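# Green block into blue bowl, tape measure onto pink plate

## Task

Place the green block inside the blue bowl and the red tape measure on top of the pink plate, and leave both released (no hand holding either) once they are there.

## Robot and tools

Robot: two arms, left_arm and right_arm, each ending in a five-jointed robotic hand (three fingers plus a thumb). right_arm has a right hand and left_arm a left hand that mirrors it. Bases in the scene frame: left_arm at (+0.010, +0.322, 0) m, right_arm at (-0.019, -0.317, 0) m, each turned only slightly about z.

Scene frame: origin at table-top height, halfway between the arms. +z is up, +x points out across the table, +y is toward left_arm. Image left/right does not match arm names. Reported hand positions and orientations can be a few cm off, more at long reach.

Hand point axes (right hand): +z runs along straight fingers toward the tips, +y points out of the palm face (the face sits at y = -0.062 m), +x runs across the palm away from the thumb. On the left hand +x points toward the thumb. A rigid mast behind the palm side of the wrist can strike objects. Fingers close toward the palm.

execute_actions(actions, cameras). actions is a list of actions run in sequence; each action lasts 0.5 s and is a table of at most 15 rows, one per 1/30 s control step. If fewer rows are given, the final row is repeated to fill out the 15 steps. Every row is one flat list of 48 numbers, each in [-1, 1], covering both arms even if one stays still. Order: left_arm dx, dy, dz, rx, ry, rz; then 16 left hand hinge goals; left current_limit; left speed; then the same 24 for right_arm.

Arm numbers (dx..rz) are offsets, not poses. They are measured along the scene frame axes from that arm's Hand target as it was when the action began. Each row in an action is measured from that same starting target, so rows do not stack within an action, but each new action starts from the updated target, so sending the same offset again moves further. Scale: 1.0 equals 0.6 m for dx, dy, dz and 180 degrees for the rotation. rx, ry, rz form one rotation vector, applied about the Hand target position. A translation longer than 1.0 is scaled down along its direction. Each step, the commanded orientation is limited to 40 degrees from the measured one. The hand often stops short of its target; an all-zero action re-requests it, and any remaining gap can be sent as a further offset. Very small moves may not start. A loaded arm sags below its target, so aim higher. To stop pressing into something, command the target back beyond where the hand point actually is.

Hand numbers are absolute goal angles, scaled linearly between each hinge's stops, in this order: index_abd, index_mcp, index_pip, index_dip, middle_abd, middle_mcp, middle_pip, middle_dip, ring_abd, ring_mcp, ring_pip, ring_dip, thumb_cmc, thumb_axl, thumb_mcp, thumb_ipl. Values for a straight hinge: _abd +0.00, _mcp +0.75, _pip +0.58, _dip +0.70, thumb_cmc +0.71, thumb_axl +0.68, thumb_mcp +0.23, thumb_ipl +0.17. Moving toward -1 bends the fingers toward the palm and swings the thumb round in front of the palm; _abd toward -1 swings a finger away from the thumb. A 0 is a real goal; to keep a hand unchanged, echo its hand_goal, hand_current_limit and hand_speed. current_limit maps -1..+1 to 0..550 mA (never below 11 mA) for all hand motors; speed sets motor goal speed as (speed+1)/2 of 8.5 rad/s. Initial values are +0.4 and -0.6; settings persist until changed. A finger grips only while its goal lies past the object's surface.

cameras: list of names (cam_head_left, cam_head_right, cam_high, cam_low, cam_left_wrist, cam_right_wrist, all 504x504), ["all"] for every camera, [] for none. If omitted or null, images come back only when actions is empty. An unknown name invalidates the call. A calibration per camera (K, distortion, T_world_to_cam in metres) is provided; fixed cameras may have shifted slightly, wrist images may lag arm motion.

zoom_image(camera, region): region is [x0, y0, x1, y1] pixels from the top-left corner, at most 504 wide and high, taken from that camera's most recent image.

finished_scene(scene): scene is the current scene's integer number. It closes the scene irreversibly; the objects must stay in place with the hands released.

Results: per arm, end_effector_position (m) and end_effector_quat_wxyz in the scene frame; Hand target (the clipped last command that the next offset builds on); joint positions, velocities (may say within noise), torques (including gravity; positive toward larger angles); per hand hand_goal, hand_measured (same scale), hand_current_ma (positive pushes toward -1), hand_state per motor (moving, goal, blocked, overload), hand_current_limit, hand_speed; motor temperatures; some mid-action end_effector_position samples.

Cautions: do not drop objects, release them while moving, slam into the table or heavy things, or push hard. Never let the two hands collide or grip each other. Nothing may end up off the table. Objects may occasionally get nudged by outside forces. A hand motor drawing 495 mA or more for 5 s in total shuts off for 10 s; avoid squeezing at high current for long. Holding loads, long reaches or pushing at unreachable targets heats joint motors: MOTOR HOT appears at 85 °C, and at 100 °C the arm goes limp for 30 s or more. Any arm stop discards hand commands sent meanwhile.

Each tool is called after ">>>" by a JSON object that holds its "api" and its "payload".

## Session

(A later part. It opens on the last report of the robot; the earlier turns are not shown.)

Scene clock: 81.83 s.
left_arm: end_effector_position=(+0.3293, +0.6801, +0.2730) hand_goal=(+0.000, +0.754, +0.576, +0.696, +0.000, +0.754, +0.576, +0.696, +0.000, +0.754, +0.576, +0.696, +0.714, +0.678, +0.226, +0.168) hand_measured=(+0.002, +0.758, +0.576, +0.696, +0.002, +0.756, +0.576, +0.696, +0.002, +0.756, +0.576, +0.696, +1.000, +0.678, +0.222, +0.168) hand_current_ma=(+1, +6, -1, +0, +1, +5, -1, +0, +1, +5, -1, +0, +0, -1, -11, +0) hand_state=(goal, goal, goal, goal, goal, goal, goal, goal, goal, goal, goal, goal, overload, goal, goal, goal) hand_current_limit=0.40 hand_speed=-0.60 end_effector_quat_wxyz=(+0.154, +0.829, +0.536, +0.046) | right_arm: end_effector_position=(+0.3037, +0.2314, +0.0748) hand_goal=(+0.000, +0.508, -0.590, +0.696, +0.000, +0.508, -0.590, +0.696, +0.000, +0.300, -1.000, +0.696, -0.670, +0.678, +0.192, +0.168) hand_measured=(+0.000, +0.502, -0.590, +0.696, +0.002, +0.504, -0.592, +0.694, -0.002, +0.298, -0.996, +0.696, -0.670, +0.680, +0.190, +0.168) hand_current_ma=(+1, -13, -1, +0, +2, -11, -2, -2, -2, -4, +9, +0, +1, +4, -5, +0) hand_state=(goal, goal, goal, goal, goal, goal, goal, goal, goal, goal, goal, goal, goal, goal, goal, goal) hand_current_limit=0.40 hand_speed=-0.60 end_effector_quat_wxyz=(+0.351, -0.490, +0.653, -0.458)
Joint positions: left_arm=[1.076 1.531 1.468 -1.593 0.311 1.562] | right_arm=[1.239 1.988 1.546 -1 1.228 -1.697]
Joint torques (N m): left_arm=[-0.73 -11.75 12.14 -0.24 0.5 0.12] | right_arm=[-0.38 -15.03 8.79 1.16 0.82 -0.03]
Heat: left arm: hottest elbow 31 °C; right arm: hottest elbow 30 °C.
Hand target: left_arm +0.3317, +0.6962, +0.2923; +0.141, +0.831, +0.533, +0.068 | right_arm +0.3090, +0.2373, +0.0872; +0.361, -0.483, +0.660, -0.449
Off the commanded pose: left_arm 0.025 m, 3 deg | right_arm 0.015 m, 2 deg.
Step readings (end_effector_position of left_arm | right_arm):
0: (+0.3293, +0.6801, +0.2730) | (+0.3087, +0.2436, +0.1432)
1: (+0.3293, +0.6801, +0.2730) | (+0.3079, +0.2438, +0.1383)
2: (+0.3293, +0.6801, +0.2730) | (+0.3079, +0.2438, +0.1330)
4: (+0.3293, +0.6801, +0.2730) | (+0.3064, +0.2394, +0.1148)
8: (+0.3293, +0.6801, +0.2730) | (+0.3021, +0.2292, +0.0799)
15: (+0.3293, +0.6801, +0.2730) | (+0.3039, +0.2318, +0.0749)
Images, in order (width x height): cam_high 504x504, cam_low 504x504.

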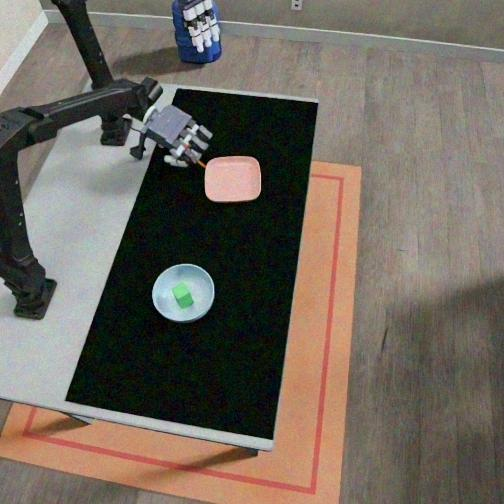

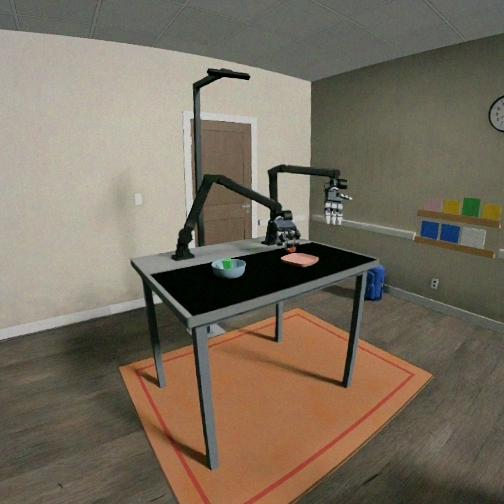

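>>> {"api": "execute_actions", "payload": {"actions": [[[0,0,0,0,0,0,0,0.754,0.576,0.696,0,0.754,0.576,0.696,0,0.754,0.576,0.696,0.714,0.678,0.226,0.168,0.4,-0.6,0.005,0.012,-0.045,0,0,0,0,0.507,-0.591,0.696,0,0.507,-0.591,0.696,0,0.3,-1,0.696,-0.671,0.677,0.191,0.168,0.4,-0.6]]], "cameras": ["cam_high","cam_low"]}}

>>> {"api": "zoom_image", "payload": {"camera": "cam_high", "region": [140, 100, 240, 200]}}

>>> {"api": "zoom_image", "payload": {"camera": "cam_low", "region": [250, 200, 330, 280]}}

Scene clock: 83.10 s.
left_arm: end_effector_position=(+0.3293, +0.6801, +0.2730) hand_goal=(+0.000, +0.754, +0.576, +0.696, +0.000, +0.754, +0.576, +0.696, +0.000, +0.754, +0.576, +0.696, +0.714, +0.678, +0.226, +0.168) hand_measured=(+0.002, +0.758, +0.576, +0.696, +0.002, +0.756, +0.576, +0.696, +0.002, +0.756, +0.576, +0.696, +1.000, +0.678, +0.222, +0.168) hand_current_ma=(+1, +6, -1, +0, +1, +5, -1, +0, +1, +5, -1, +0, +0, -1, -11, +0) hand_state=(goal, goal, goal, goal, goal, goal, goal, goal, goal, goal, goal, goal, overload, goal, goal, goal) hand_current_limit=0.40 hand_speed=-0.60 end_effector_quat_wxyz=(+0.154, +0.829, +0.536, +0.046) | right_arm: end_effector_position=(+0.3064, +0.2395, +0.0601) hand_goal=(+0.000, +0.508, -0.590, +0.696, +0.000, +0.508, -0.590, +0.696, +0.000, +0.300, -1.000, +0.696, -0.670, +0.678, +0.192, +0.168) hand_measured=(+0.000, +0.502, -0.590, +0.696, +0.002, +0.504, -0.592, +0.694, -0.002, +0.298, -0.996, +0.696, -0.670, +0.680, +0.190, +0.168) hand_current_ma=(+1, -13, -1, +0, +2, -11, -2, -2, -2, -4, +9, +0, +1, +4, -5, +0) hand_state=(goal, goal, goal, goal, goal, goal, goal, goal, goal, goal, goal, goal, goal, goal, goal, goal) hand_current_limit=0.40 hand_speed=-0.60 end_effector_quat_wxyz=(+0.358, -0.485, +0.656, -0.454)
Joint positions: left_arm=[1.076 1.531 1.468 -1.593 0.311 1.562] | right_arm=[1.239 2.015 1.546 -0.951 1.228 -1.7]
Joint torques (N m): left_arm=[-1.26 -11.87 12.12 -0.25 0.52 0.15] | right_arm=[-0.62 -13.45 8.81 1.25 0.78 -0.06]
Heat: left arm: hottest elbow 31 °C; right arm: hottest elbow 30 °C.
Hand target: left_arm +0.3317, +0.6962, +0.2923; +0.141, +0.831, +0.533, +0.068 | right_arm +0.3120, +0.2445, +0.0602; +0.361, -0.483, +0.660, -0.449
Off the commanded pose: left_arm 0.025 m, 3 deg | right_arm 0.008 m, 1 deg.
Step readings (end_effector_position of left_arm | right_arm):
0: (+0.3293, +0.6801, +0.2730) | (+0.3037, +0.2314, +0.0748)
1: (+0.3293, +0.6801, +0.2730) | (+0.3041, +0.2324, +0.0736)
2: (+0.3293, +0.6801, +0.2730) | (+0.3050, +0.2354, +0.0738)
4: (+0.3293, +0.6801, +0.2730) | (+0.3063, +0.2391, +0.0710)
8: (+0.3293, +0.6801, +0.2730) | (+0.3065, +0.2397, +0.0629)
15: (+0.3293, +0.6801, +0.2730) | (+0.3064, +0.2395, +0.0601)
Images, in order (width x height): cam_high 504x504, cam_low 504x504.

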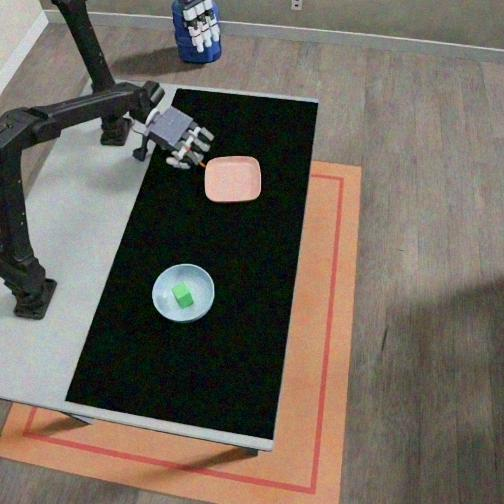

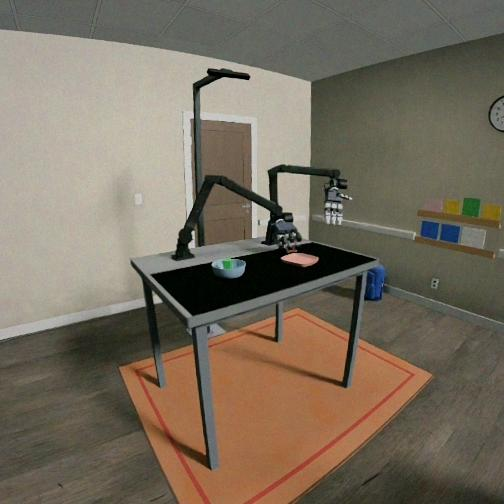

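Scaled by 5.040 from the camera's 504x504 image, which has a finer 720x720 frame.

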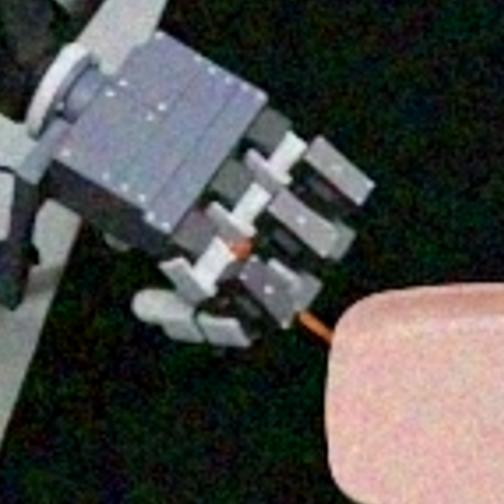

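Scaled by 6.300 from the camera's 504x504 image, which has a finer 720x720 frame.

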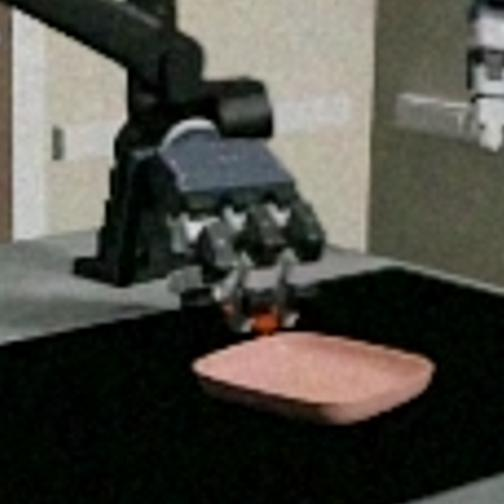

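>>> {"api": "execute_actions", "payload": {"actions": [[[0,0,0,0,0,0,0,0.754,0.576,0.696,0,0.754,0.576,0.696,0,0.754,0.576,0.696,0.714,0.678,0.226,0.168,0.4,-0.6,0.0,0.015,-0.017,0,0,0,0,0.507,-0.591,0.696,0,0.507,-0.591,0.696,0,0.3,-1,0.696,-0.671,0.677,0.191,0.168,0.4,-0.6]]]}}

Scene clock: 84.30 s.
left_arm: end_effector_position=(+0.3293, +0.6801, +0.2730) hand_goal=(+0.000, +0.754, +0.576, +0.696, +0.000, +0.754, +0.576, +0.696, +0.000, +0.754, +0.576, +0.696, +0.714, +0.678, +0.226, +0.168) hand_measured=(+0.002, +0.758, +0.576, +0.696, +0.002, +0.756, +0.576, +0.696, +0.002, +0.756, +0.576, +0.696, +1.000, +0.678, +0.222, +0.168) hand_current_ma=(+1, +6, -1, +0, +1, +5, -1, +0, +1, +5, -1, +0, +0, -1, -11, +0) hand_state=(goal, goal, goal, goal, goal, goal, goal, goal, goal, goal, goal, goal, overload, goal, goal, goal) hand_current_limit=0.40 hand_speed=-0.60 end_effector_quat_wxyz=(+0.154, +0.829, +0.536, +0.046) | right_arm: end_effector_position=(+0.3062, +0.2375, +0.0447) hand_goal=(+0.000, +0.508, -0.590, +0.696, +0.000, +0.508, -0.590, +0.696, +0.000, +0.300, -1.000, +0.696, -0.670, +0.678, +0.192, +0.168) hand_measured=(+0.000, +0.502, -0.596, +0.694, +0.000, +0.504, -0.596, +0.692, -0.002, +0.298, -0.996, +0.696, -0.674, +0.680, +0.196, +0.170) hand_current_ma=(-1, -15, -13, -6, -1, -11, -13, -7, -2, -4, +9, +0, -10, +3, +11, +5) hand_state=(goal, goal, goal, goal, goal, goal, goal, goal, goal, goal, goal, goal, goal, goal, goal, goal) hand_current_limit=0.40 hand_speed=-0.60 end_effector_quat_wxyz=(+0.350, -0.491, +0.651, -0.461)
Joint positions: left_arm=[1.076 1.531 1.468 -1.593 0.311 1.562] | right_arm=[1.239 2.041 1.546 -0.95 1.231 -1.7]
Joint torques (N m): left_arm=[-1.38 -11.34 12.23 -0.25 0.5 0.15] | right_arm=[-0.91 -13.39 10.95 0.87 0.71 0.09]
Heat: left arm: hottest elbow 31 °C; right arm: hottest elbow 30 °C.
Hand target: left_arm +0.3317, +0.6962, +0.2923; +0.141, +0.831, +0.533, +0.068 | right_arm +0.3120, +0.2535, +0.0500; +0.361, -0.483, +0.660, -0.449
Off the commanded pose: left_arm 0.025 m, 3 deg | right_arm 0.018 m, 2 deg.
Step readings (end_effector_position of left_arm | right_arm):
0: (+0.3293, +0.6801, +0.2730) | (+0.3064, +0.2395, +0.0601)
1: (+0.3293, +0.6801, +0.2730) | (+0.3064, +0.2394, +0.0592)
2: (+0.3293, +0.6801, +0.2730) | (+0.3063, +0.2392, +0.0573)
4: (+0.3293, +0.6801, +0.2730) | (+0.3062, +0.2388, +0.0527)
8: (+0.3293, +0.6801, +0.2730) | (+0.3062, +0.2375, +0.0447)
15: (+0.3293, +0.6801, +0.2730) | (+0.3062, +0.2375, +0.0447)

>>> {"api": "execute_actions", "payload": {"actions": [[[0,0,0,0,0,0,0,0.754,0.576,0.696,0,0.754,0.576,0.696,0,0.754,0.576,0.696,0.714,0.678,0.226,0.168,0.4,-0.6,0.003,0.035,0.02,0,0,0,0,0.507,-0.591,0.696,0,0.507,-0.591,0.696,0,0.3,-1,0.696,-0.671,0.677,0.191,0.168,0.4,-0.6]]], "cameras": ["cam_high","cam_low"]}}

>>> {"api": "zoom_image", "payload": {"camera": "cam_high", "region": [140, 100, 240, 200]}}

>>> {"api": "zoom_image", "payload": {"camera": "cam_low", "region": [250, 200, 330, 280]}}

Scene clock: 85.40 s.
left_arm: end_effector_position=(+0.3293, +0.6801, +0.2730) hand_goal=(+0.000, +0.754, +0.576, +0.696, +0.000, +0.754, +0.576, +0.696, +0.000, +0.754, +0.576, +0.696, +0.714, +0.678, +0.226, +0.168) hand_measured=(+0.002, +0.758, +0.576, +0.696, +0.002, +0.756, +0.576, +0.696, +0.002, +0.756, +0.576, +0.696, +1.000, +0.678, +0.222, +0.168) hand_current_ma=(+1, +6, -1, +0, +1, +5, -1, +0, +1, +5, -1, +0, +0, -1, -11, +0) hand_state=(goal, goal, goal, goal, goal, goal, goal, goal, goal, goal, goal, goal, overload, goal, goal, goal) hand_current_limit=0.40 hand_speed=-0.60 end_effector_quat_wxyz=(+0.154, +0.829, +0.536, +0.046) | right_arm: end_effector_position=(+0.3116, +0.2509, +0.0460) hand_goal=(+0.000, +0.508, -0.590, +0.696, +0.000, +0.508, -0.590, +0.696, +0.000, +0.300, -1.000, +0.696, -0.670, +0.678, +0.192, +0.168) hand_measured=(+0.000, +0.502, -0.592, +0.694, +0.000, +0.504, -0.592, +0.694, -0.002, +0.298, -0.996, +0.696, -0.672, +0.680, +0.192, +0.170) hand_current_ma=(-1, -16, -3, -4, -1, -11, -3, -5, -2, -4, +9, +0, -4, +3, +2, +5) hand_state=(goal, goal, goal, goal, goal, goal, goal, goal, goal, goal, goal, goal, goal, goal, goal, goal) hand_current_limit=0.40 hand_speed=-0.60 end_effector_quat_wxyz=(+0.347, -0.492, +0.651, -0.463)
Joint positions: left_arm=[1.076 1.531 1.468 -1.593 0.311 1.562] | right_arm=[1.237 2.078 1.613 -0.99 1.231 -1.698]
Joint torques (N m): left_arm=[-1.44 -11.75 12.3 -0.24 0.51 0.15] | right_arm=[-0.09 -14.68 13.24 -0.49 0.7 0.18]
Heat: left arm: hottest elbow 31 °C; right arm: hottest elbow 30 °C.
Hand target: left_arm +0.3317, +0.6962, +0.2923; +0.141, +0.831, +0.533, +0.068 | right_arm +0.3137, +0.2746, +0.0620; +0.361, -0.483, +0.660, -0.449
Off the commanded pose: left_arm 0.025 m, 3 deg | right_arm 0.029 m, 3 deg.
Step readings (end_effector_position of left_arm | right_arm):
0: (+0.3293, +0.6801, +0.2730) | (+0.3062, +0.2375, +0.0447)
1: (+0.3293, +0.6801, +0.2730) | (+0.3075, +0.2383, +0.0459)
2: (+0.3293, +0.6801, +0.2730) | (+0.3082, +0.2407, +0.0469)
4: (+0.3293, +0.6801, +0.2730) | (+0.3105, +0.2477, +0.0479)
8: (+0.3293, +0.6801, +0.2730) | (+0.3122, +0.2528, +0.0472)
15: (+0.3293, +0.6801, +0.2730) | (+0.3116, +0.2509, +0.0460)
Images, in order (width x height): cam_high 504x504, cam_low 504x504.

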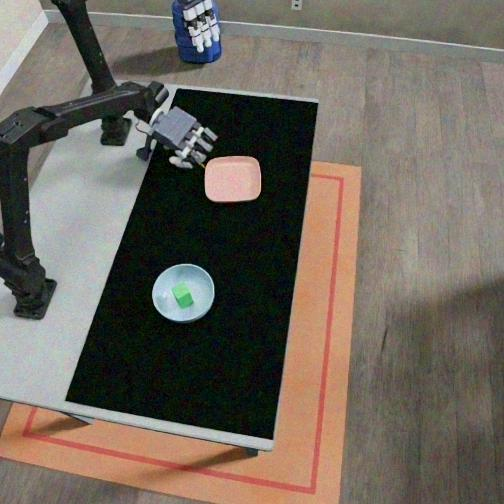

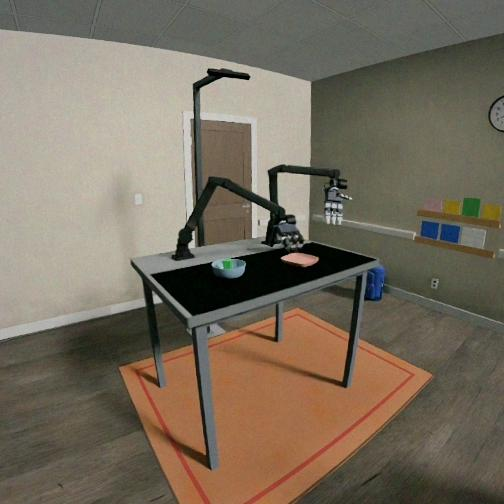

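Scaled by 5.040 from the camera's 504x504 image, which has a finer 720x720 frame.

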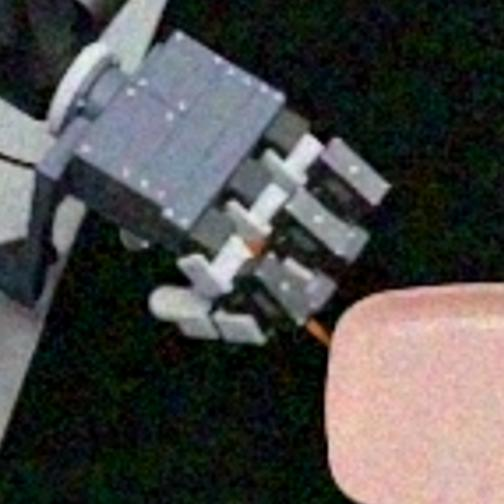

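Scaled by 6.300 from the camera's 504x504 image, which has a finer 720x720 frame.

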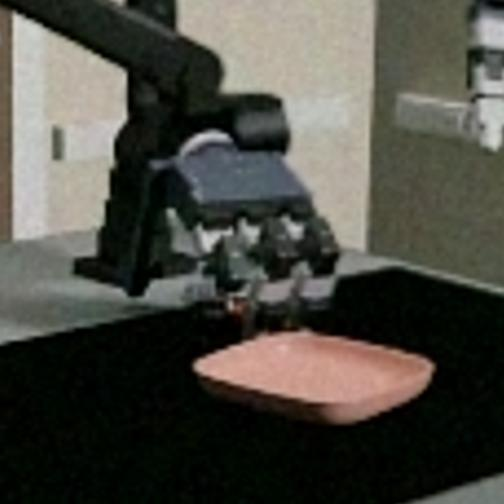

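>>> {"api": "execute_actions", "payload": {"actions": [[[0,0,0,0,0,0,0,0.754,0.576,0.696,0,0.754,0.576,0.696,0,0.754,0.576,0.696,0.714,0.678,0.226,0.168,0.4,-0.6,-0.003,0.024,0.004,0,0,0,0,0.507,-0.591,0.696,0,0.507,-0.591,0.696,0,0.3,-1,0.696,-0.671,0.677,0.191,0.168,0.4,-0.6]]], "cameras": ["cam_high","cam_low"]}}

>>> {"api": "zoom_image", "payload": {"camera": "cam_high", "region": [140, 100, 240, 200]}}

>>> {"api": "zoom_image", "payload": {"camera": "cam_low", "region": [250, 200, 330, 280]}}

Scene clock: 87.23 s.
left_arm: end_effector_position=(+0.3293, +0.6801, +0.2730) hand_goal=(+0.000, +0.754, +0.576, +0.696, +0.000, +0.754, +0.576, +0.696, +0.000, +0.754, +0.576, +0.696, +0.714, +0.678, +0.226, +0.168) hand_measured=(+0.002, +0.758, +0.576, +0.696, +0.002, +0.756, +0.576, +0.696, +0.002, +0.756, +0.576, +0.696, +1.000, +0.678, +0.222, +0.168) hand_current_ma=(+1, +6, -1, +0, +1, +5, -1, +0, +1, +5, -1, +0, +0, -1, -11, +0) hand_state=(goal, goal, goal, goal, goal, goal, goal, goal, goal, goal, goal, goal, overload, goal, goal, goal) hand_current_limit=0.40 hand_speed=-0.60 end_effector_quat_wxyz=(+0.154, +0.829, +0.536, +0.046) | right_arm: end_effector_position=(+0.3144, +0.2620, +0.0477) hand_goal=(+0.000, +0.508, -0.590, +0.696, +0.000, +0.508, -0.590, +0.696, +0.000, +0.300, -1.000, +0.696, -0.670, +0.678, +0.192, +0.168) hand_measured=(+0.000, +0.502, -0.592, +0.694, +0.000, +0.504, -0.592, +0.694, -0.002, +0.298, -0.996, +0.696, -0.672, +0.680, +0.192, +0.170) hand_current_ma=(-1, -16, -3, -4, -1, -11, -3, -5, -2, -4, +9, +0, -4, +3, +2, +5) hand_state=(goal, goal, goal, goal, goal, goal, goal, goal, goal, goal, goal, goal, goal, goal, goal, goal) hand_current_limit=0.40 hand_speed=-0.60 end_effector_quat_wxyz=(+0.344, -0.491, +0.652, -0.465)
Joint positions: left_arm=[1.076 1.531 1.468 -1.593 0.311 1.562] | right_arm=[1.239 2.112 1.678 -1.05 1.231 -1.671]
Joint torques (N m): left_arm=[-0.73 -11.69 12.19 -0.35 0.49 0.12] | right_arm=[-0.03 -14.74 13.63 -0.55 0.78 0.17]
Heat: left arm: hottest elbow 31 °C; right arm: hottest elbow 30 °C.
Hand target: left_arm +0.3317, +0.6962, +0.2923; +0.141, +0.831, +0.533, +0.068 | right_arm +0.3120, +0.2890, +0.0644; +0.361, -0.483, +0.660, -0.449
Off the commanded pose: left_arm 0.025 m, 3 deg | right_arm 0.032 m, 3 deg.
Step readings (end_effector_position of left_arm | right_arm):
0: (+0.3293, +0.6801, +0.2730) | (+0.3116, +0.2509, +0.0460)
1: (+0.3293, +0.6801, +0.2730) | (+0.3118, +0.2514, +0.0466)
2: (+0.3293, +0.6801, +0.2730) | (+0.3124, +0.2533, +0.0470)
4: (+0.3293, +0.6801, +0.2730) | (+0.3140, +0.2581, +0.0477)
8: (+0.3293, +0.6801, +0.2730) | (+0.3147, +0.2633, +0.0488)
15: (+0.3293, +0.6801, +0.2730) | (+0.3143, +0.2619, +0.0477)
Images, in order (width x height): cam_high 504x504, cam_low 504x504.

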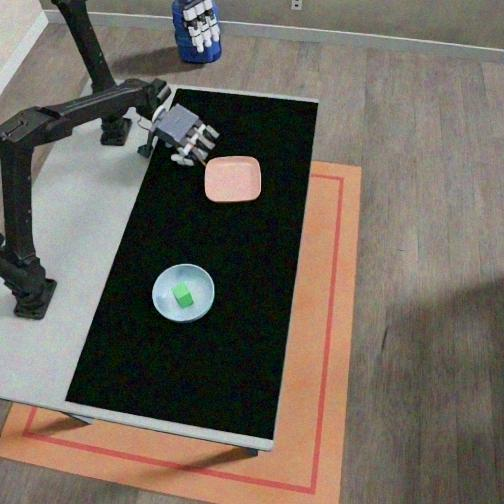

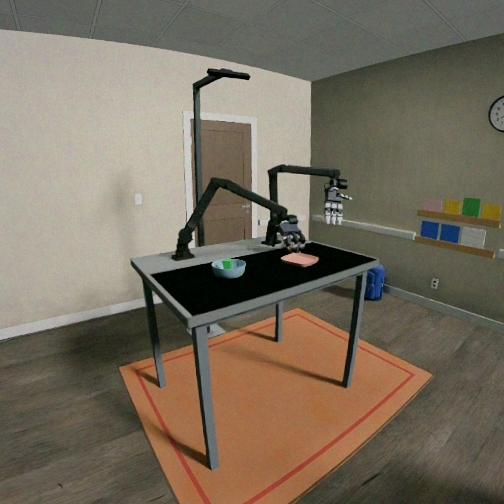

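Scaled by 5.040 from the camera's 504x504 image, which has a finer 720x720 frame.

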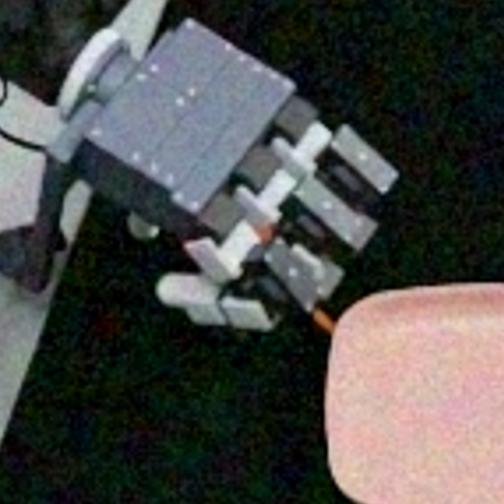

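Scaled by 6.300 from the camera's 504x504 image, which has a finer 720x720 frame.

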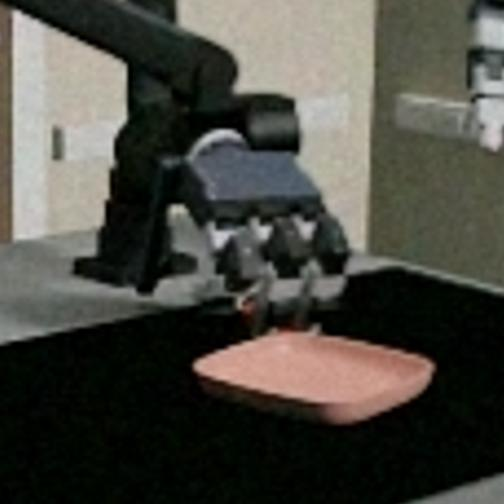

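>>> {"api": "execute_actions", "payload": {"actions": [[[0,0,0,0,0,0,0,0.754,0.576,0.696,0,0.754,0.576,0.696,0,0.754,0.576,0.696,0.714,0.678,0.226,0.168,0.4,-0.6,-0.008,0.008,0.03,0,0,0,0,0.507,-0.591,0.696,0,0.507,-0.591,0.696,0,0.3,-1,0.696,-0.671,0.677,0.191,0.168,0.4,-0.6]]], "cameras": ["cam_high","cam_low"]}}

>>> {"api": "zoom_image", "payload": {"camera": "cam_high", "region": [140, 100, 240, 200]}}

>>> {"api": "zoom_image", "payload": {"camera": "cam_low", "region": [260, 210, 320, 270]}}

Scene clock: 90.13 s.
left_arm: end_effector_position=(+0.3293, +0.6801, +0.2730) hand_goal=(+0.000, +0.754, +0.576, +0.696, +0.000, +0.754, +0.576, +0.696, +0.000, +0.754, +0.576, +0.696, +0.714, +0.678, +0.226, +0.168) hand_measured=(+0.002, +0.758, +0.576, +0.696, +0.002, +0.756, +0.576, +0.696, +0.002, +0.756, +0.576, +0.696, +1.000, +0.678, +0.222, +0.168) hand_current_ma=(+1, +6, -1, +0, +1, +5, -1, +0, +1, +5, -1, +0, +0, -1, -11, +0) hand_state=(goal, goal, goal, goal, goal, goal, goal, goal, goal, goal, goal, goal, overload, goal, goal, goal) hand_current_limit=0.40 hand_speed=-0.60 end_effector_quat_wxyz=(+0.154, +0.829, +0.536, +0.046) | right_arm: end_effector_position=(+0.3038, +0.2715, +0.0625) hand_goal=(+0.000, +0.508, -0.590, +0.696, +0.000, +0.508, -0.590, +0.696, +0.000, +0.300, -1.000, +0.696, -0.670, +0.678, +0.192, +0.168) hand_measured=(+0.000, +0.502, -0.592, +0.694, +0.000, +0.504, -0.592, +0.694, -0.002, +0.298, -0.996, +0.696, -0.672, +0.680, +0.192, +0.170) hand_current_ma=(-1, -16, -3, -4, -1, -11, -3, -5, -2, -4, +9, +0, -3, +3, +1, +4) hand_state=(goal, goal, goal, goal, goal, goal, goal, goal, goal, goal, goal, goal, goal, goal, goal, goal) hand_current_limit=0.40 hand_speed=-0.60 end_effector_quat_wxyz=(+0.344, -0.496, +0.649, -0.464)
Joint positions: left_arm=[1.076 1.531 1.468 -1.593 0.311 1.562] | right_arm=[1.259 2.113 1.724 -1.125 1.231 -1.644]
Joint torques (N m): left_arm=[-0.79 -11.16 12.16 -0.32 0.5 0.18] | right_arm=[0.73 -14.86 13.48 -0.8 0.81 0.14]
Motor temperatures (°C): left_arm=[23 21 32 23 20 19] | right_arm=[23 22 30 23 21 20]
Heat: left arm: hottest elbow 32 °C; right arm: hottest elbow 30 °C.
Hand target: left_arm +0.3317, +0.6962, +0.2923; +0.141, +0.831, +0.533, +0.068 | right_arm +0.3072, +0.2937, +0.0824; +0.361, -0.483, +0.660, -0.449
Off the commanded pose: left_arm 0.025 m, 3 deg | right_arm 0.030 m, 3 deg.
Step readings (end_effector_position of left_arm | right_arm):
0: (+0.3293, +0.6801, +0.2730) | (+0.3144, +0.2620, +0.0477)
1: (+0.3293, +0.6801, +0.2730) | (+0.3143, +0.2617, +0.0492)
2: (+0.3293, +0.6801, +0.2730) | (+0.3138, +0.2604, +0.0495)
4: (+0.3293, +0.6801, +0.2730) | (+0.3120, +0.2611, +0.0530)
8: (+0.3293, +0.6801, +0.2730) | (+0.3106, +0.2665, +0.0603)
15: (+0.3293, +0.6801, +0.2730) | (+0.3065, +0.2700, +0.0625)
Images, in order (width x height): cam_high 504x504, cam_low 504x504.

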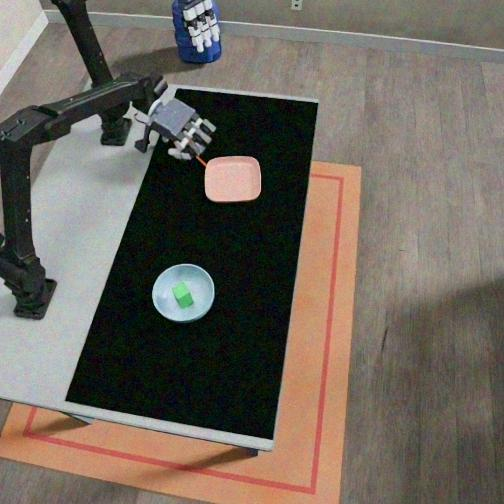

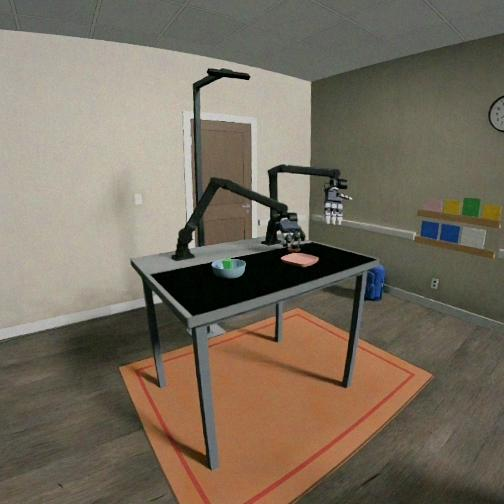

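Scaled by 5.040 from the camera's 504x504 image, which has a finer 720x720 frame.

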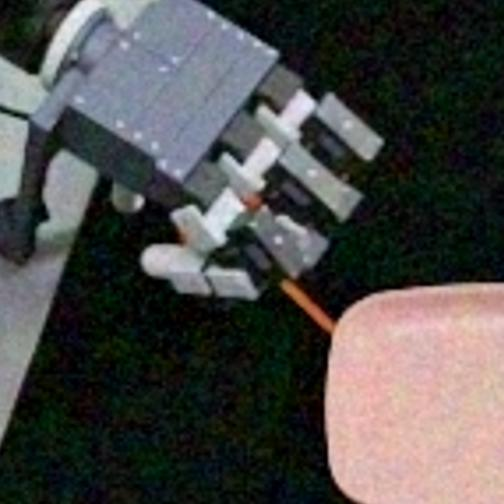

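Scaled by 8.400 from the camera's 504x504 image, which has a finer 720x720 frame.

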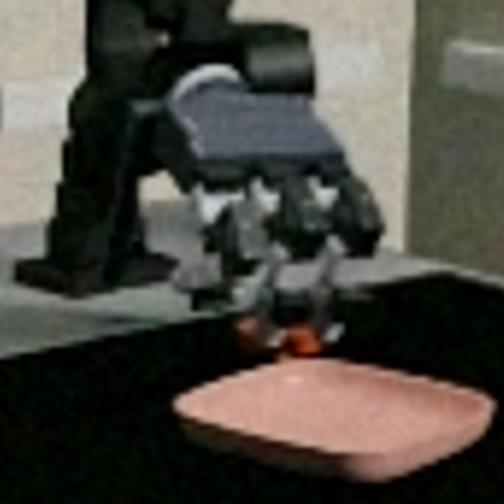

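>>> {"api": "execute_actions", "payload": {"actions": [[[0,0,0,0,0,0,0,0.754,0.576,0.696,0,0.754,0.576,0.696,0,0.754,0.576,0.696,0.714,0.678,0.226,0.168,0.4,-0.6,0,-0.042,-0.02,0,0,0,0,0.507,-0.591,0.696,0,0.507,-0.591,0.696,0,0.3,-1,0.696,-0.671,0.677,0.191,0.168,0.4,-0.6]]], "cameras": ["cam_high","cam_low"]}}

>>> {"api": "zoom_image", "payload": {"camera": "cam_high", "region": [140, 100, 240, 200]}}

>>> {"api": "zoom_image", "payload": {"camera": "cam_low", "region": [260, 210, 320, 270]}}

Scene clock: 92.60 s.
left_arm: end_effector_position=(+0.3293, +0.6801, +0.2730) hand_goal=(+0.000, +0.754, +0.576, +0.696, +0.000, +0.754, +0.576, +0.696, +0.000, +0.754, +0.576, +0.696, +0.714, +0.678, +0.226, +0.168) hand_measured=(+0.002, +0.758, +0.576, +0.696, +0.002, +0.756, +0.576, +0.696, +0.002, +0.756, +0.576, +0.696, +1.000, +0.678, +0.222, +0.168) hand_current_ma=(+1, +6, -1, +0, +1, +5, -1, +0, +1, +5, -1, +0, +0, -1, -11, +0) hand_state=(goal, goal, goal, goal, goal, goal, goal, goal, goal, goal, goal, goal, overload, goal, goal, goal) hand_current_limit=0.40 hand_speed=-0.60 end_effector_quat_wxyz=(+0.154, +0.829, +0.536, +0.046) | right_arm: end_effector_position=(+0.3016, +0.2642, +0.0481) hand_goal=(+0.000, +0.508, -0.590, +0.696, +0.000, +0.508, -0.590, +0.696, +0.000, +0.300, -1.000, +0.696, -0.670, +0.678, +0.192, +0.168) hand_measured=(+0.000, +0.502, -0.592, +0.694, +0.000, +0.504, -0.592, +0.694, -0.002, +0.298, -0.996, +0.696, -0.670, +0.680, +0.192, +0.170) hand_current_ma=(-1, -16, -3, -4, -1, -11, -3, -4, -2, -4, +9, +0, -1, +3, +1, +4) hand_state=(goal, goal, goal, goal, goal, goal, goal, goal, goal, goal, goal, goal, goal, goal, goal, goal) hand_current_limit=0.40 hand_speed=-0.60 end_effector_quat_wxyz=(+0.348, -0.494, +0.650, -0.461)
Joint positions: left_arm=[1.076 1.531 1.468 -1.593 0.311 1.562] | right_arm=[1.259 2.106 1.669 -1.068 1.231 -1.644]
Joint torques (N m): left_arm=[-0.97 -11.75 12.12 -0.24 0.51 0.11] | right_arm=[0.09 -17.38 8.06 1.03 0.8 -0.05]
Heat: left arm: hottest elbow 32 °C; right arm: hottest elbow 30 °C.
Hand target: left_arm +0.3317, +0.6962, +0.2923; +0.141, +0.831, +0.533, +0.068 | right_arm +0.3072, +0.2685, +0.0704; +0.361, -0.483, +0.660, -0.449
Off the commanded pose: left_arm 0.025 m, 3 deg | right_arm 0.023 m, 3 deg.
Step readings (end_effector_position of left_arm | right_arm):
0: (+0.3293, +0.6801, +0.2730) | (+0.3038, +0.2715, +0.0625)
1: (+0.3293, +0.6801, +0.2730) | (+0.3037, +0.2713, +0.0614)
2: (+0.3293, +0.6801, +0.2730) | (+0.3035, +0.2705, +0.0597)
4: (+0.3293, +0.6801, +0.2730) | (+0.3024, +0.2669, +0.0545)
8: (+0.3293, +0.6801, +0.2730) | (+0.3011, +0.2628, +0.0479)
15: (+0.3293, +0.6801, +0.2730) | (+0.3016, +0.2642, +0.0481)
Images, in order (width x height): cam_high 504x504, cam_low 504x504.

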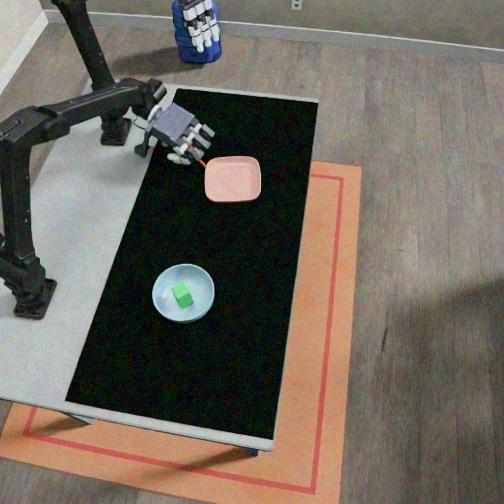

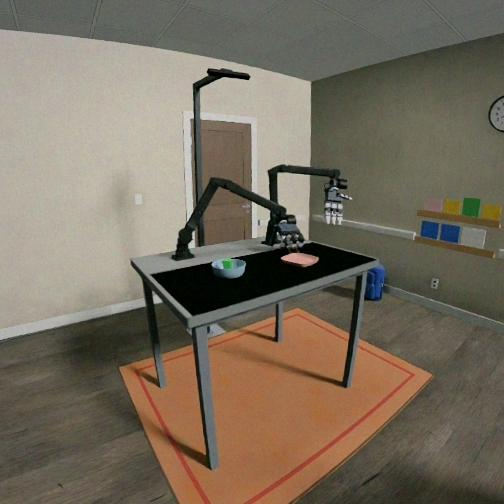

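Scaled by 5.040 from the camera's 504x504 image, which has a finer 720x720 frame.

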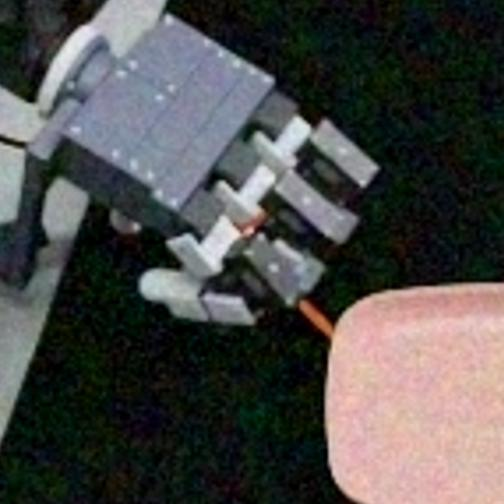

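Scaled by 8.400 from the camera's 504x504 image, which has a finer 720x720 frame.

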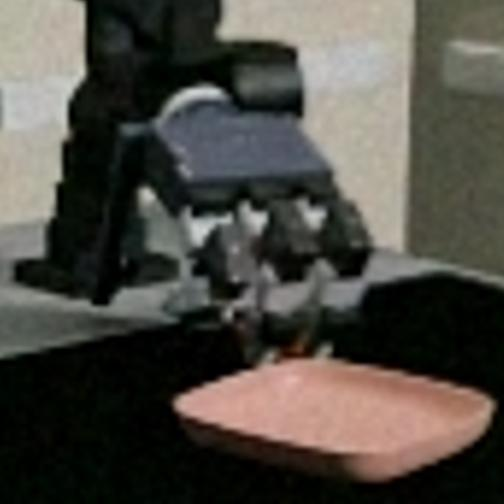

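>>> {"api": "execute_actions", "payload": {"actions": [[[0,0,0,0,0,0,0,0.754,0.576,0.696,0,0.754,0.576,0.696,0,0.754,0.576,0.696,0.714,0.678,0.226,0.168,0.4,-0.6,-0.075,0.0,0,0,0,0,0,0.42,-0.591,0.696,0,0.42,-0.591,0.696,0,0.3,-1,0.696,-0.671,0.677,0.191,0.168,0.3,-0.8]]], "cameras": ["cam_high","cam_low"]}}

>>> {"api": "zoom_image", "payload": {"camera": "cam_high", "region": [140, 100, 240, 200]}}

>>> {"api": "zoom_image", "payload": {"camera": "cam_low", "region": [260, 210, 320, 270]}}

Scene clock: 93.97 s.
left_arm: end_effector_position=(+0.3293, +0.6801, +0.2730) hand_goal=(+0.000, +0.754, +0.576, +0.696, +0.000, +0.754, +0.576, +0.696, +0.000, +0.754, +0.576, +0.696, +0.714, +0.678, +0.226, +0.168) hand_measured=(+0.002, +0.758, +0.576, +0.696, +0.002, +0.756, +0.576, +0.696, +0.002, +0.756, +0.576, +0.696, +1.000, +0.678, +0.222, +0.168) hand_current_ma=(+1, +6, -1, +0, +1, +5, -1, +0, +1, +5, -1, +0, +0, -1, -11, +0) hand_state=(goal, goal, goal, goal, goal, goal, goal, goal, goal, goal, goal, goal, overload, goal, goal, goal) hand_current_limit=0.40 hand_speed=-0.60 end_effector_quat_wxyz=(+0.154, +0.829, +0.536, +0.046) | right_arm: end_effector_position=(+0.2561, +0.2633, +0.0479) hand_goal=(+0.000, +0.420, -0.590, +0.696, +0.000, +0.420, -0.590, +0.696, +0.000, +0.300, -1.000, +0.696, -0.670, +0.678, +0.192, +0.168) hand_measured=(+0.000, +0.418, -0.588, +0.696, +0.000, +0.416, -0.592, +0.694, -0.002, +0.298, -0.996, +0.696, -0.670, +0.680, +0.192, +0.170) hand_current_ma=(-1, -4, +2, -1, -1, -7, -2, -4, -2, -4, +9, +0, +0, +3, +0, +4) hand_state=(goal, goal, goal, goal, goal, goal, goal, goal, goal, goal, goal, goal, goal, goal, goal, goal) hand_current_limit=0.30 hand_speed=-0.80 end_effector_quat_wxyz=(+0.351, -0.497, +0.647, -0.459)
Joint positions: left_arm=[1.076 1.531 1.468 -1.593 0.311 1.562] | right_arm=[1.329 2.1 1.656 -1.224 1.231 -1.47]
Joint torques (N m): left_arm=[-1.14 -11.16 12.27 -0.24 0.52 0.16] | right_arm=[-0.26 -17.14 9.4 -0.99 0.83 0.17]
Heat: left arm: hottest elbow 32 °C; right arm: hottest elbow 30 °C.
Hand target: left_arm +0.3317, +0.6962, +0.2923; +0.141, +0.831, +0.533, +0.068 | right_arm +0.2622, +0.2685, +0.0704; +0.361, -0.483, +0.660, -0.449
Off the commanded pose: left_arm 0.025 m, 3 deg | right_arm 0.024 m, 3 deg.
Step readings (end_effector_position of left_arm | right_arm):
0: (+0.3293, +0.6801, +0.2730) | (+0.3016, +0.2642, +0.0481)
1: (+0.3293, +0.6801, +0.2730) | (+0.3008, +0.2616, +0.0469)
2: (+0.3293, +0.6801, +0.2730) | (+0.2972, +0.2595, +0.0475)
4: (+0.3293, +0.6801, +0.2730) | (+0.2900, +0.2549, +0.0469)
8: (+0.3293, +0.6801, +0.2730) | (+0.2712, +0.2582, +0.0472)
15: (+0.3293, +0.6801, +0.2730) | (+0.2532, +0.2642, +0.0477)
Images, in order (width x height): cam_high 504x504, cam_low 504x504.

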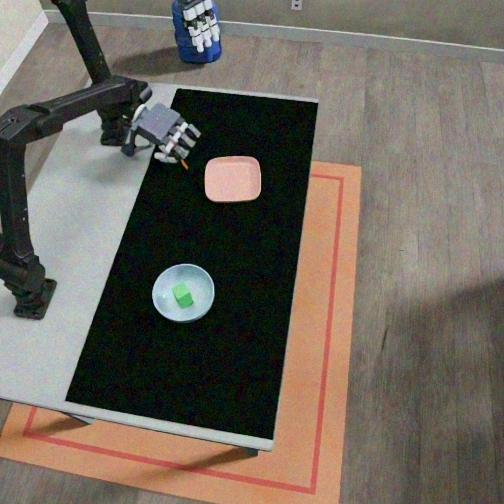

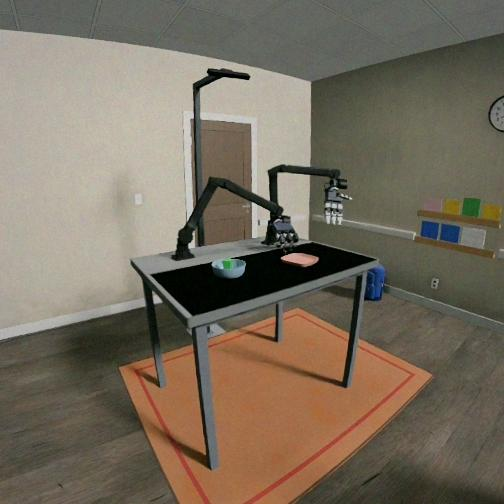

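Scaled by 5.040 from the camera's 504x504 image, which has a finer 720x720 frame.

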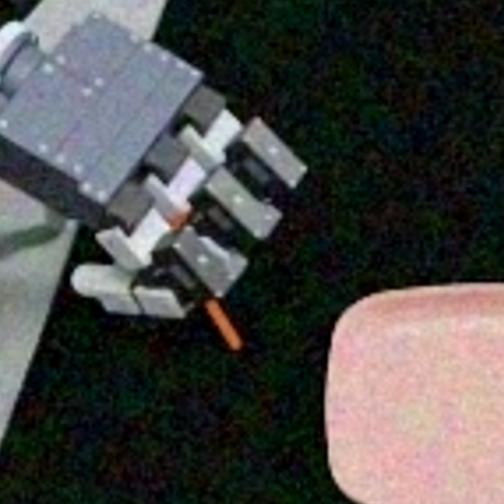

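Scaled by 8.400 from the camera's 504x504 image, which has a finer 720x720 frame.

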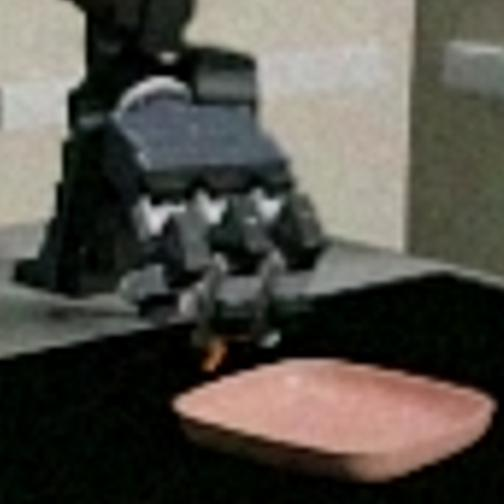

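>>> {"api": "execute_actions", "payload": {"actions": [[[0,0,0,0,0,0,0,0.754,0.576,0.696,0,0.754,0.576,0.696,0,0.754,0.576,0.696,0.714,0.678,0.226,0.168,0.4,-0.6,0.016,0.055,0,0,0,0,0,0.44,-0.591,0.696,0,0.44,-0.591,0.696,0,0.3,-1,0.696,-0.671,0.677,0.191,0.168,0.3,-0.8]]], "cameras": ["cam_high","cam_low"]}}

>>> {"api": "zoom_image", "payload": {"camera": "cam_high", "region": [140, 100, 240, 200]}}

>>> {"api": "zoom_image", "payload": {"camera": "cam_low", "region": [260, 210, 320, 270]}}

Scene clock: 95.93 s.
left_arm: end_effector_position=(+0.3293, +0.6801, +0.2730) hand_goal=(+0.000, +0.754, +0.576, +0.696, +0.000, +0.754, +0.576, +0.696, +0.000, +0.754, +0.576, +0.696, +0.714, +0.678, +0.226, +0.168) hand_measured=(+0.002, +0.758, +0.576, +0.696, +0.002, +0.756, +0.576, +0.696, +0.002, +0.756, +0.576, +0.696, +1.000, +0.678, +0.222, +0.168) hand_current_ma=(+1, +6, -1, +0, +1, +5, -1, +0, +1, +5, -1, +0, +0, -1, -11, +0) hand_state=(goal, goal, goal, goal, goal, goal, goal, goal, goal, goal, goal, goal, overload, goal, goal, goal) hand_current_limit=0.40 hand_speed=-0.60 end_effector_quat_wxyz=(+0.154, +0.829, +0.536, +0.046) | right_arm: end_effector_position=(+0.2620, +0.2844, +0.0548) hand_goal=(+0.000, +0.440, -0.590, +0.696, +0.000, +0.440, -0.590, +0.696, +0.000, +0.300, -1.000, +0.696, -0.670, +0.678, +0.192, +0.168) hand_measured=(+0.000, +0.430, -0.588, +0.696, +0.000, +0.430, -0.590, +0.694, -0.002, +0.298, -0.996, +0.696, -0.670, +0.680, +0.192, +0.170) hand_current_ma=(-1, -30, +2, -1, -1, -27, +0, -3, -2, -4, +9, +0, -1, +3, +0, +4) hand_state=(goal, goal, goal, goal, goal, goal, goal, goal, goal, goal, goal, goal, goal, goal, goal, goal) hand_current_limit=0.30 hand_speed=-0.80 end_effector_quat_wxyz=(+0.351, -0.497, +0.647, -0.459)
Joint positions: left_arm=[1.076 1.531 1.468 -1.593 0.311 1.562] | right_arm=[1.328 2.146 1.756 -1.273 1.231 -1.475]
Joint torques (N m): left_arm=[-1.2 -11.81 12.23 -0.28 0.47 0.12] | right_arm=[-0.15 -14.86 13.11 -0.85 0.84 0.11]
Heat: left arm: hottest elbow 32 °C; right arm: hottest elbow 30 °C.
Hand target: left_arm +0.3317, +0.6962, +0.2923; +0.141, +0.831, +0.533, +0.068 | right_arm +0.2718, +0.3015, +0.0704; +0.361, -0.483, +0.659, -0.449
Off the commanded pose: left_arm 0.025 m, 3 deg | right_arm 0.025 m, 3 deg.
Step readings (end_effector_position of left_arm | right_arm):
0: (+0.3293, +0.6801, +0.2730) | (+0.2561, +0.2633, +0.0479)
1: (+0.3293, +0.6801, +0.2730) | (+0.2564, +0.2647, +0.0491)
2: (+0.3293, +0.6801, +0.2730) | (+0.2580, +0.2677, +0.0498)
4: (+0.3293, +0.6801, +0.2730) | (+0.2605, +0.2781, +0.0516)
8: (+0.3293, +0.6801, +0.2730) | (+0.2626, +0.2871, +0.0559)
15: (+0.3293, +0.6801, +0.2730) | (+0.2620, +0.2847, +0.0558)
Images, in order (width x height): cam_high 504x504, cam_low 504x504.

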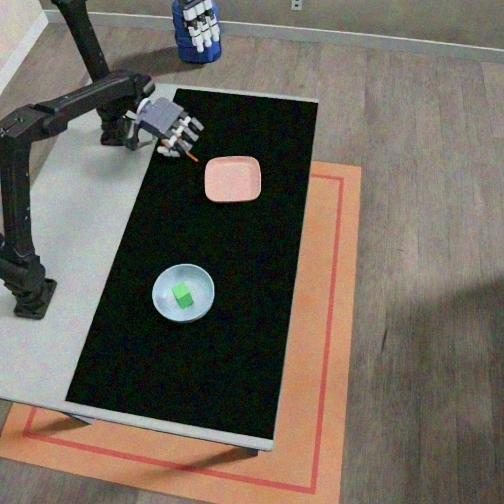

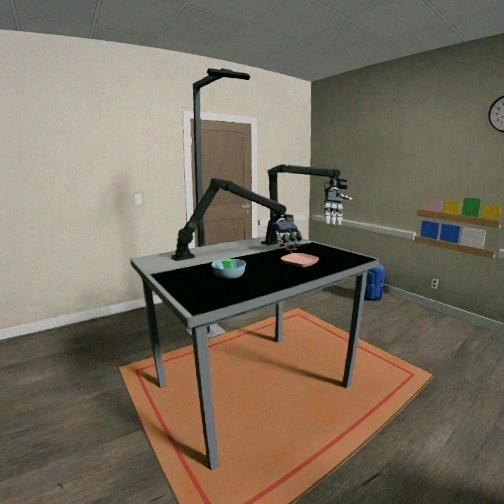

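Scaled by 5.040 from the camera's 504x504 image, which has a finer 720x720 frame.

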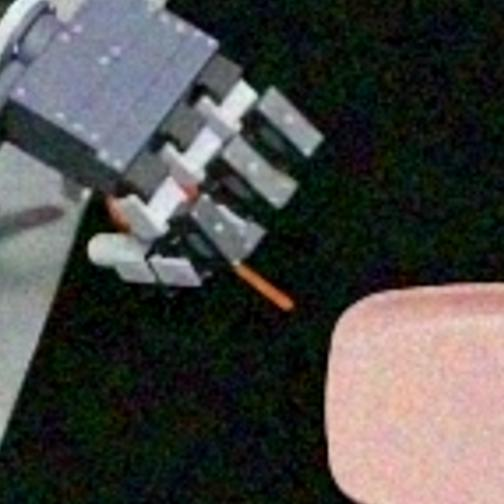

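Scaled by 8.400 from the camera's 504x504 image, which has a finer 720x720 frame.

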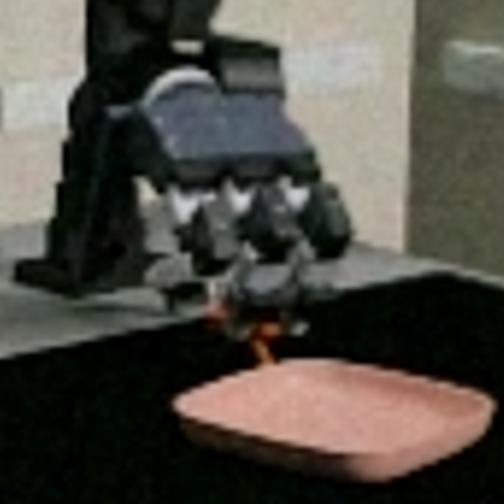

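>>> {"api": "execute_actions", "payload": {"actions": [[[0,0,0,0,0,0,0,0.754,0.576,0.696,0,0.754,0.576,0.696,0,0.754,0.576,0.696,0.714,0.678,0.226,0.168,0.4,-0.6,0.01,0.025,0,0,0,0.02,0,0.44,-0.591,0.696,0,0.44,-0.591,0.696,0,0.3,-1,0.696,-0.671,0.677,0.191,0.168,0.3,-0.8]]], "cameras": ["cam_high","cam_low"]}}

>>> {"api": "zoom_image", "payload": {"camera": "cam_high", "region": [140, 100, 240, 200]}}

>>> {"api": "zoom_image", "payload": {"camera": "cam_low", "region": [260, 210, 320, 270]}}

Scene clock: 97.97 s.
left_arm: end_effector_position=(+0.3293, +0.6801, +0.2730) hand_goal=(+0.000, +0.754, +0.576, +0.696, +0.000, +0.754, +0.576, +0.696, +0.000, +0.754, +0.576, +0.696, +0.714, +0.678, +0.226, +0.168) hand_measured=(+0.002, +0.758, +0.576, +0.696, +0.002, +0.756, +0.576, +0.696, +0.002, +0.756, +0.576, +0.696, +1.000, +0.678, +0.222, +0.168) hand_current_ma=(+1, +6, -1, +0, +1, +5, -1, +0, +1, +5, -1, +0, +0, -1, -11, +0) hand_state=(goal, goal, goal, goal, goal, goal, goal, goal, goal, goal, goal, goal, overload, goal, goal, goal) hand_current_limit=0.40 hand_speed=-0.60 end_effector_quat_wxyz=(+0.154, +0.829, +0.536, +0.046) | right_arm: end_effector_position=(+0.2667, +0.3013, +0.0534) hand_goal=(+0.000, +0.440, -0.590, +0.696, +0.000, +0.440, -0.590, +0.696, +0.000, +0.300, -1.000, +0.696, -0.670, +0.678, +0.192, +0.168) hand_measured=(+0.000, +0.430, -0.588, +0.696, +0.000, +0.432, -0.590, +0.694, -0.002, +0.298, -0.996, +0.696, -0.670, +0.680, +0.192, +0.170) hand_current_ma=(-1, -28, +2, -1, -1, -23, +0, -3, -2, -5, +9, +0, -1, +3, +0, +4) hand_state=(goal, goal, goal, goal, goal, goal, goal, goal, goal, goal, goal, goal, goal, goal, goal, goal) hand_current_limit=0.30 hand_speed=-0.80 end_effector_quat_wxyz=(+0.361, -0.516, +0.632, -0.451)
Joint positions: left_arm=[1.076 1.531 1.468 -1.593 0.311 1.562] | right_arm=[1.325 2.147 1.756 -1.12 1.231 -1.644]
Joint torques (N m): left_arm=[-0.73 -11.58 12.22 -0.25 0.5 0.13] | right_arm=[-0.38 -15.62 11.67 0.88 0.76 -0.08]
Heat: left arm: hottest elbow 32 °C; right arm: hottest elbow 30 °C.
Hand target: left_arm +0.3317, +0.6962, +0.2923; +0.141, +0.831, +0.533, +0.068 | right_arm +0.2778, +0.3165, +0.0704; +0.375, -0.503, +0.644, -0.438
Off the commanded pose: left_arm 0.025 m, 3 deg | right_arm 0.025 m, 3 deg.
Step readings (end_effector_position of left_arm | right_arm):
0: (+0.3293, +0.6801, +0.2730) | (+0.2620, +0.2844, +0.0548)
1: (+0.3293, +0.6801, +0.2730) | (+0.2621, +0.2858, +0.0547)
2: (+0.3293, +0.6801, +0.2730) | (+0.2637, +0.2888, +0.0546)
4: (+0.3293, +0.6801, +0.2730) | (+0.2648, +0.2946, +0.0537)
8: (+0.3293, +0.6801, +0.2730) | (+0.2657, +0.3001, +0.0537)
15: (+0.3293, +0.6801, +0.2730) | (+0.2669, +0.3019, +0.0536)
Images, in order (width x height): cam_high 504x504, cam_low 504x504.

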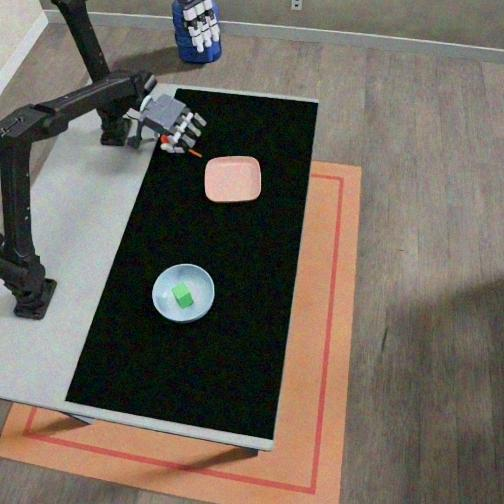

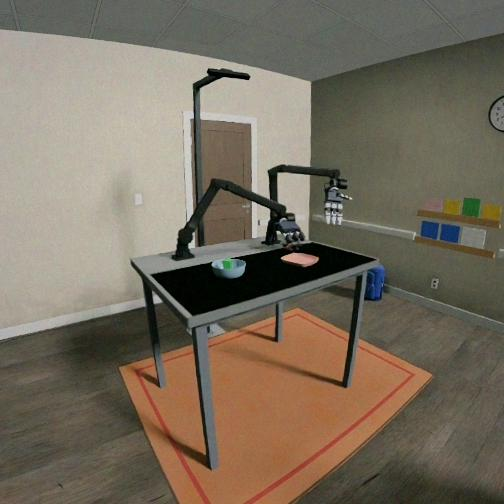

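Scaled by 5.040 from the camera's 504x504 image, which has a finer 720x720 frame.

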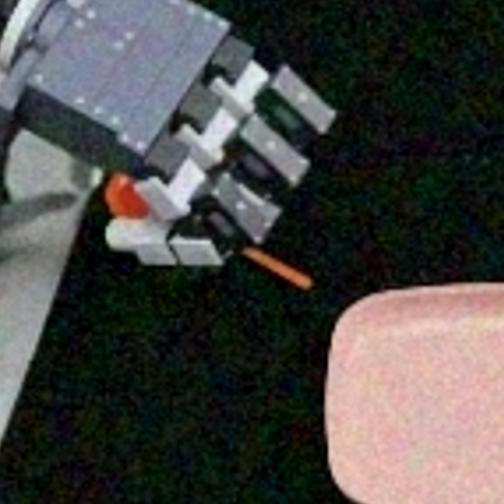

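Scaled by 8.400 from the camera's 504x504 image, which has a finer 720x720 frame.

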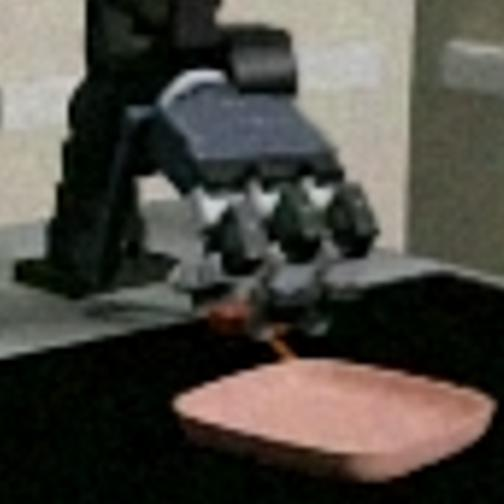

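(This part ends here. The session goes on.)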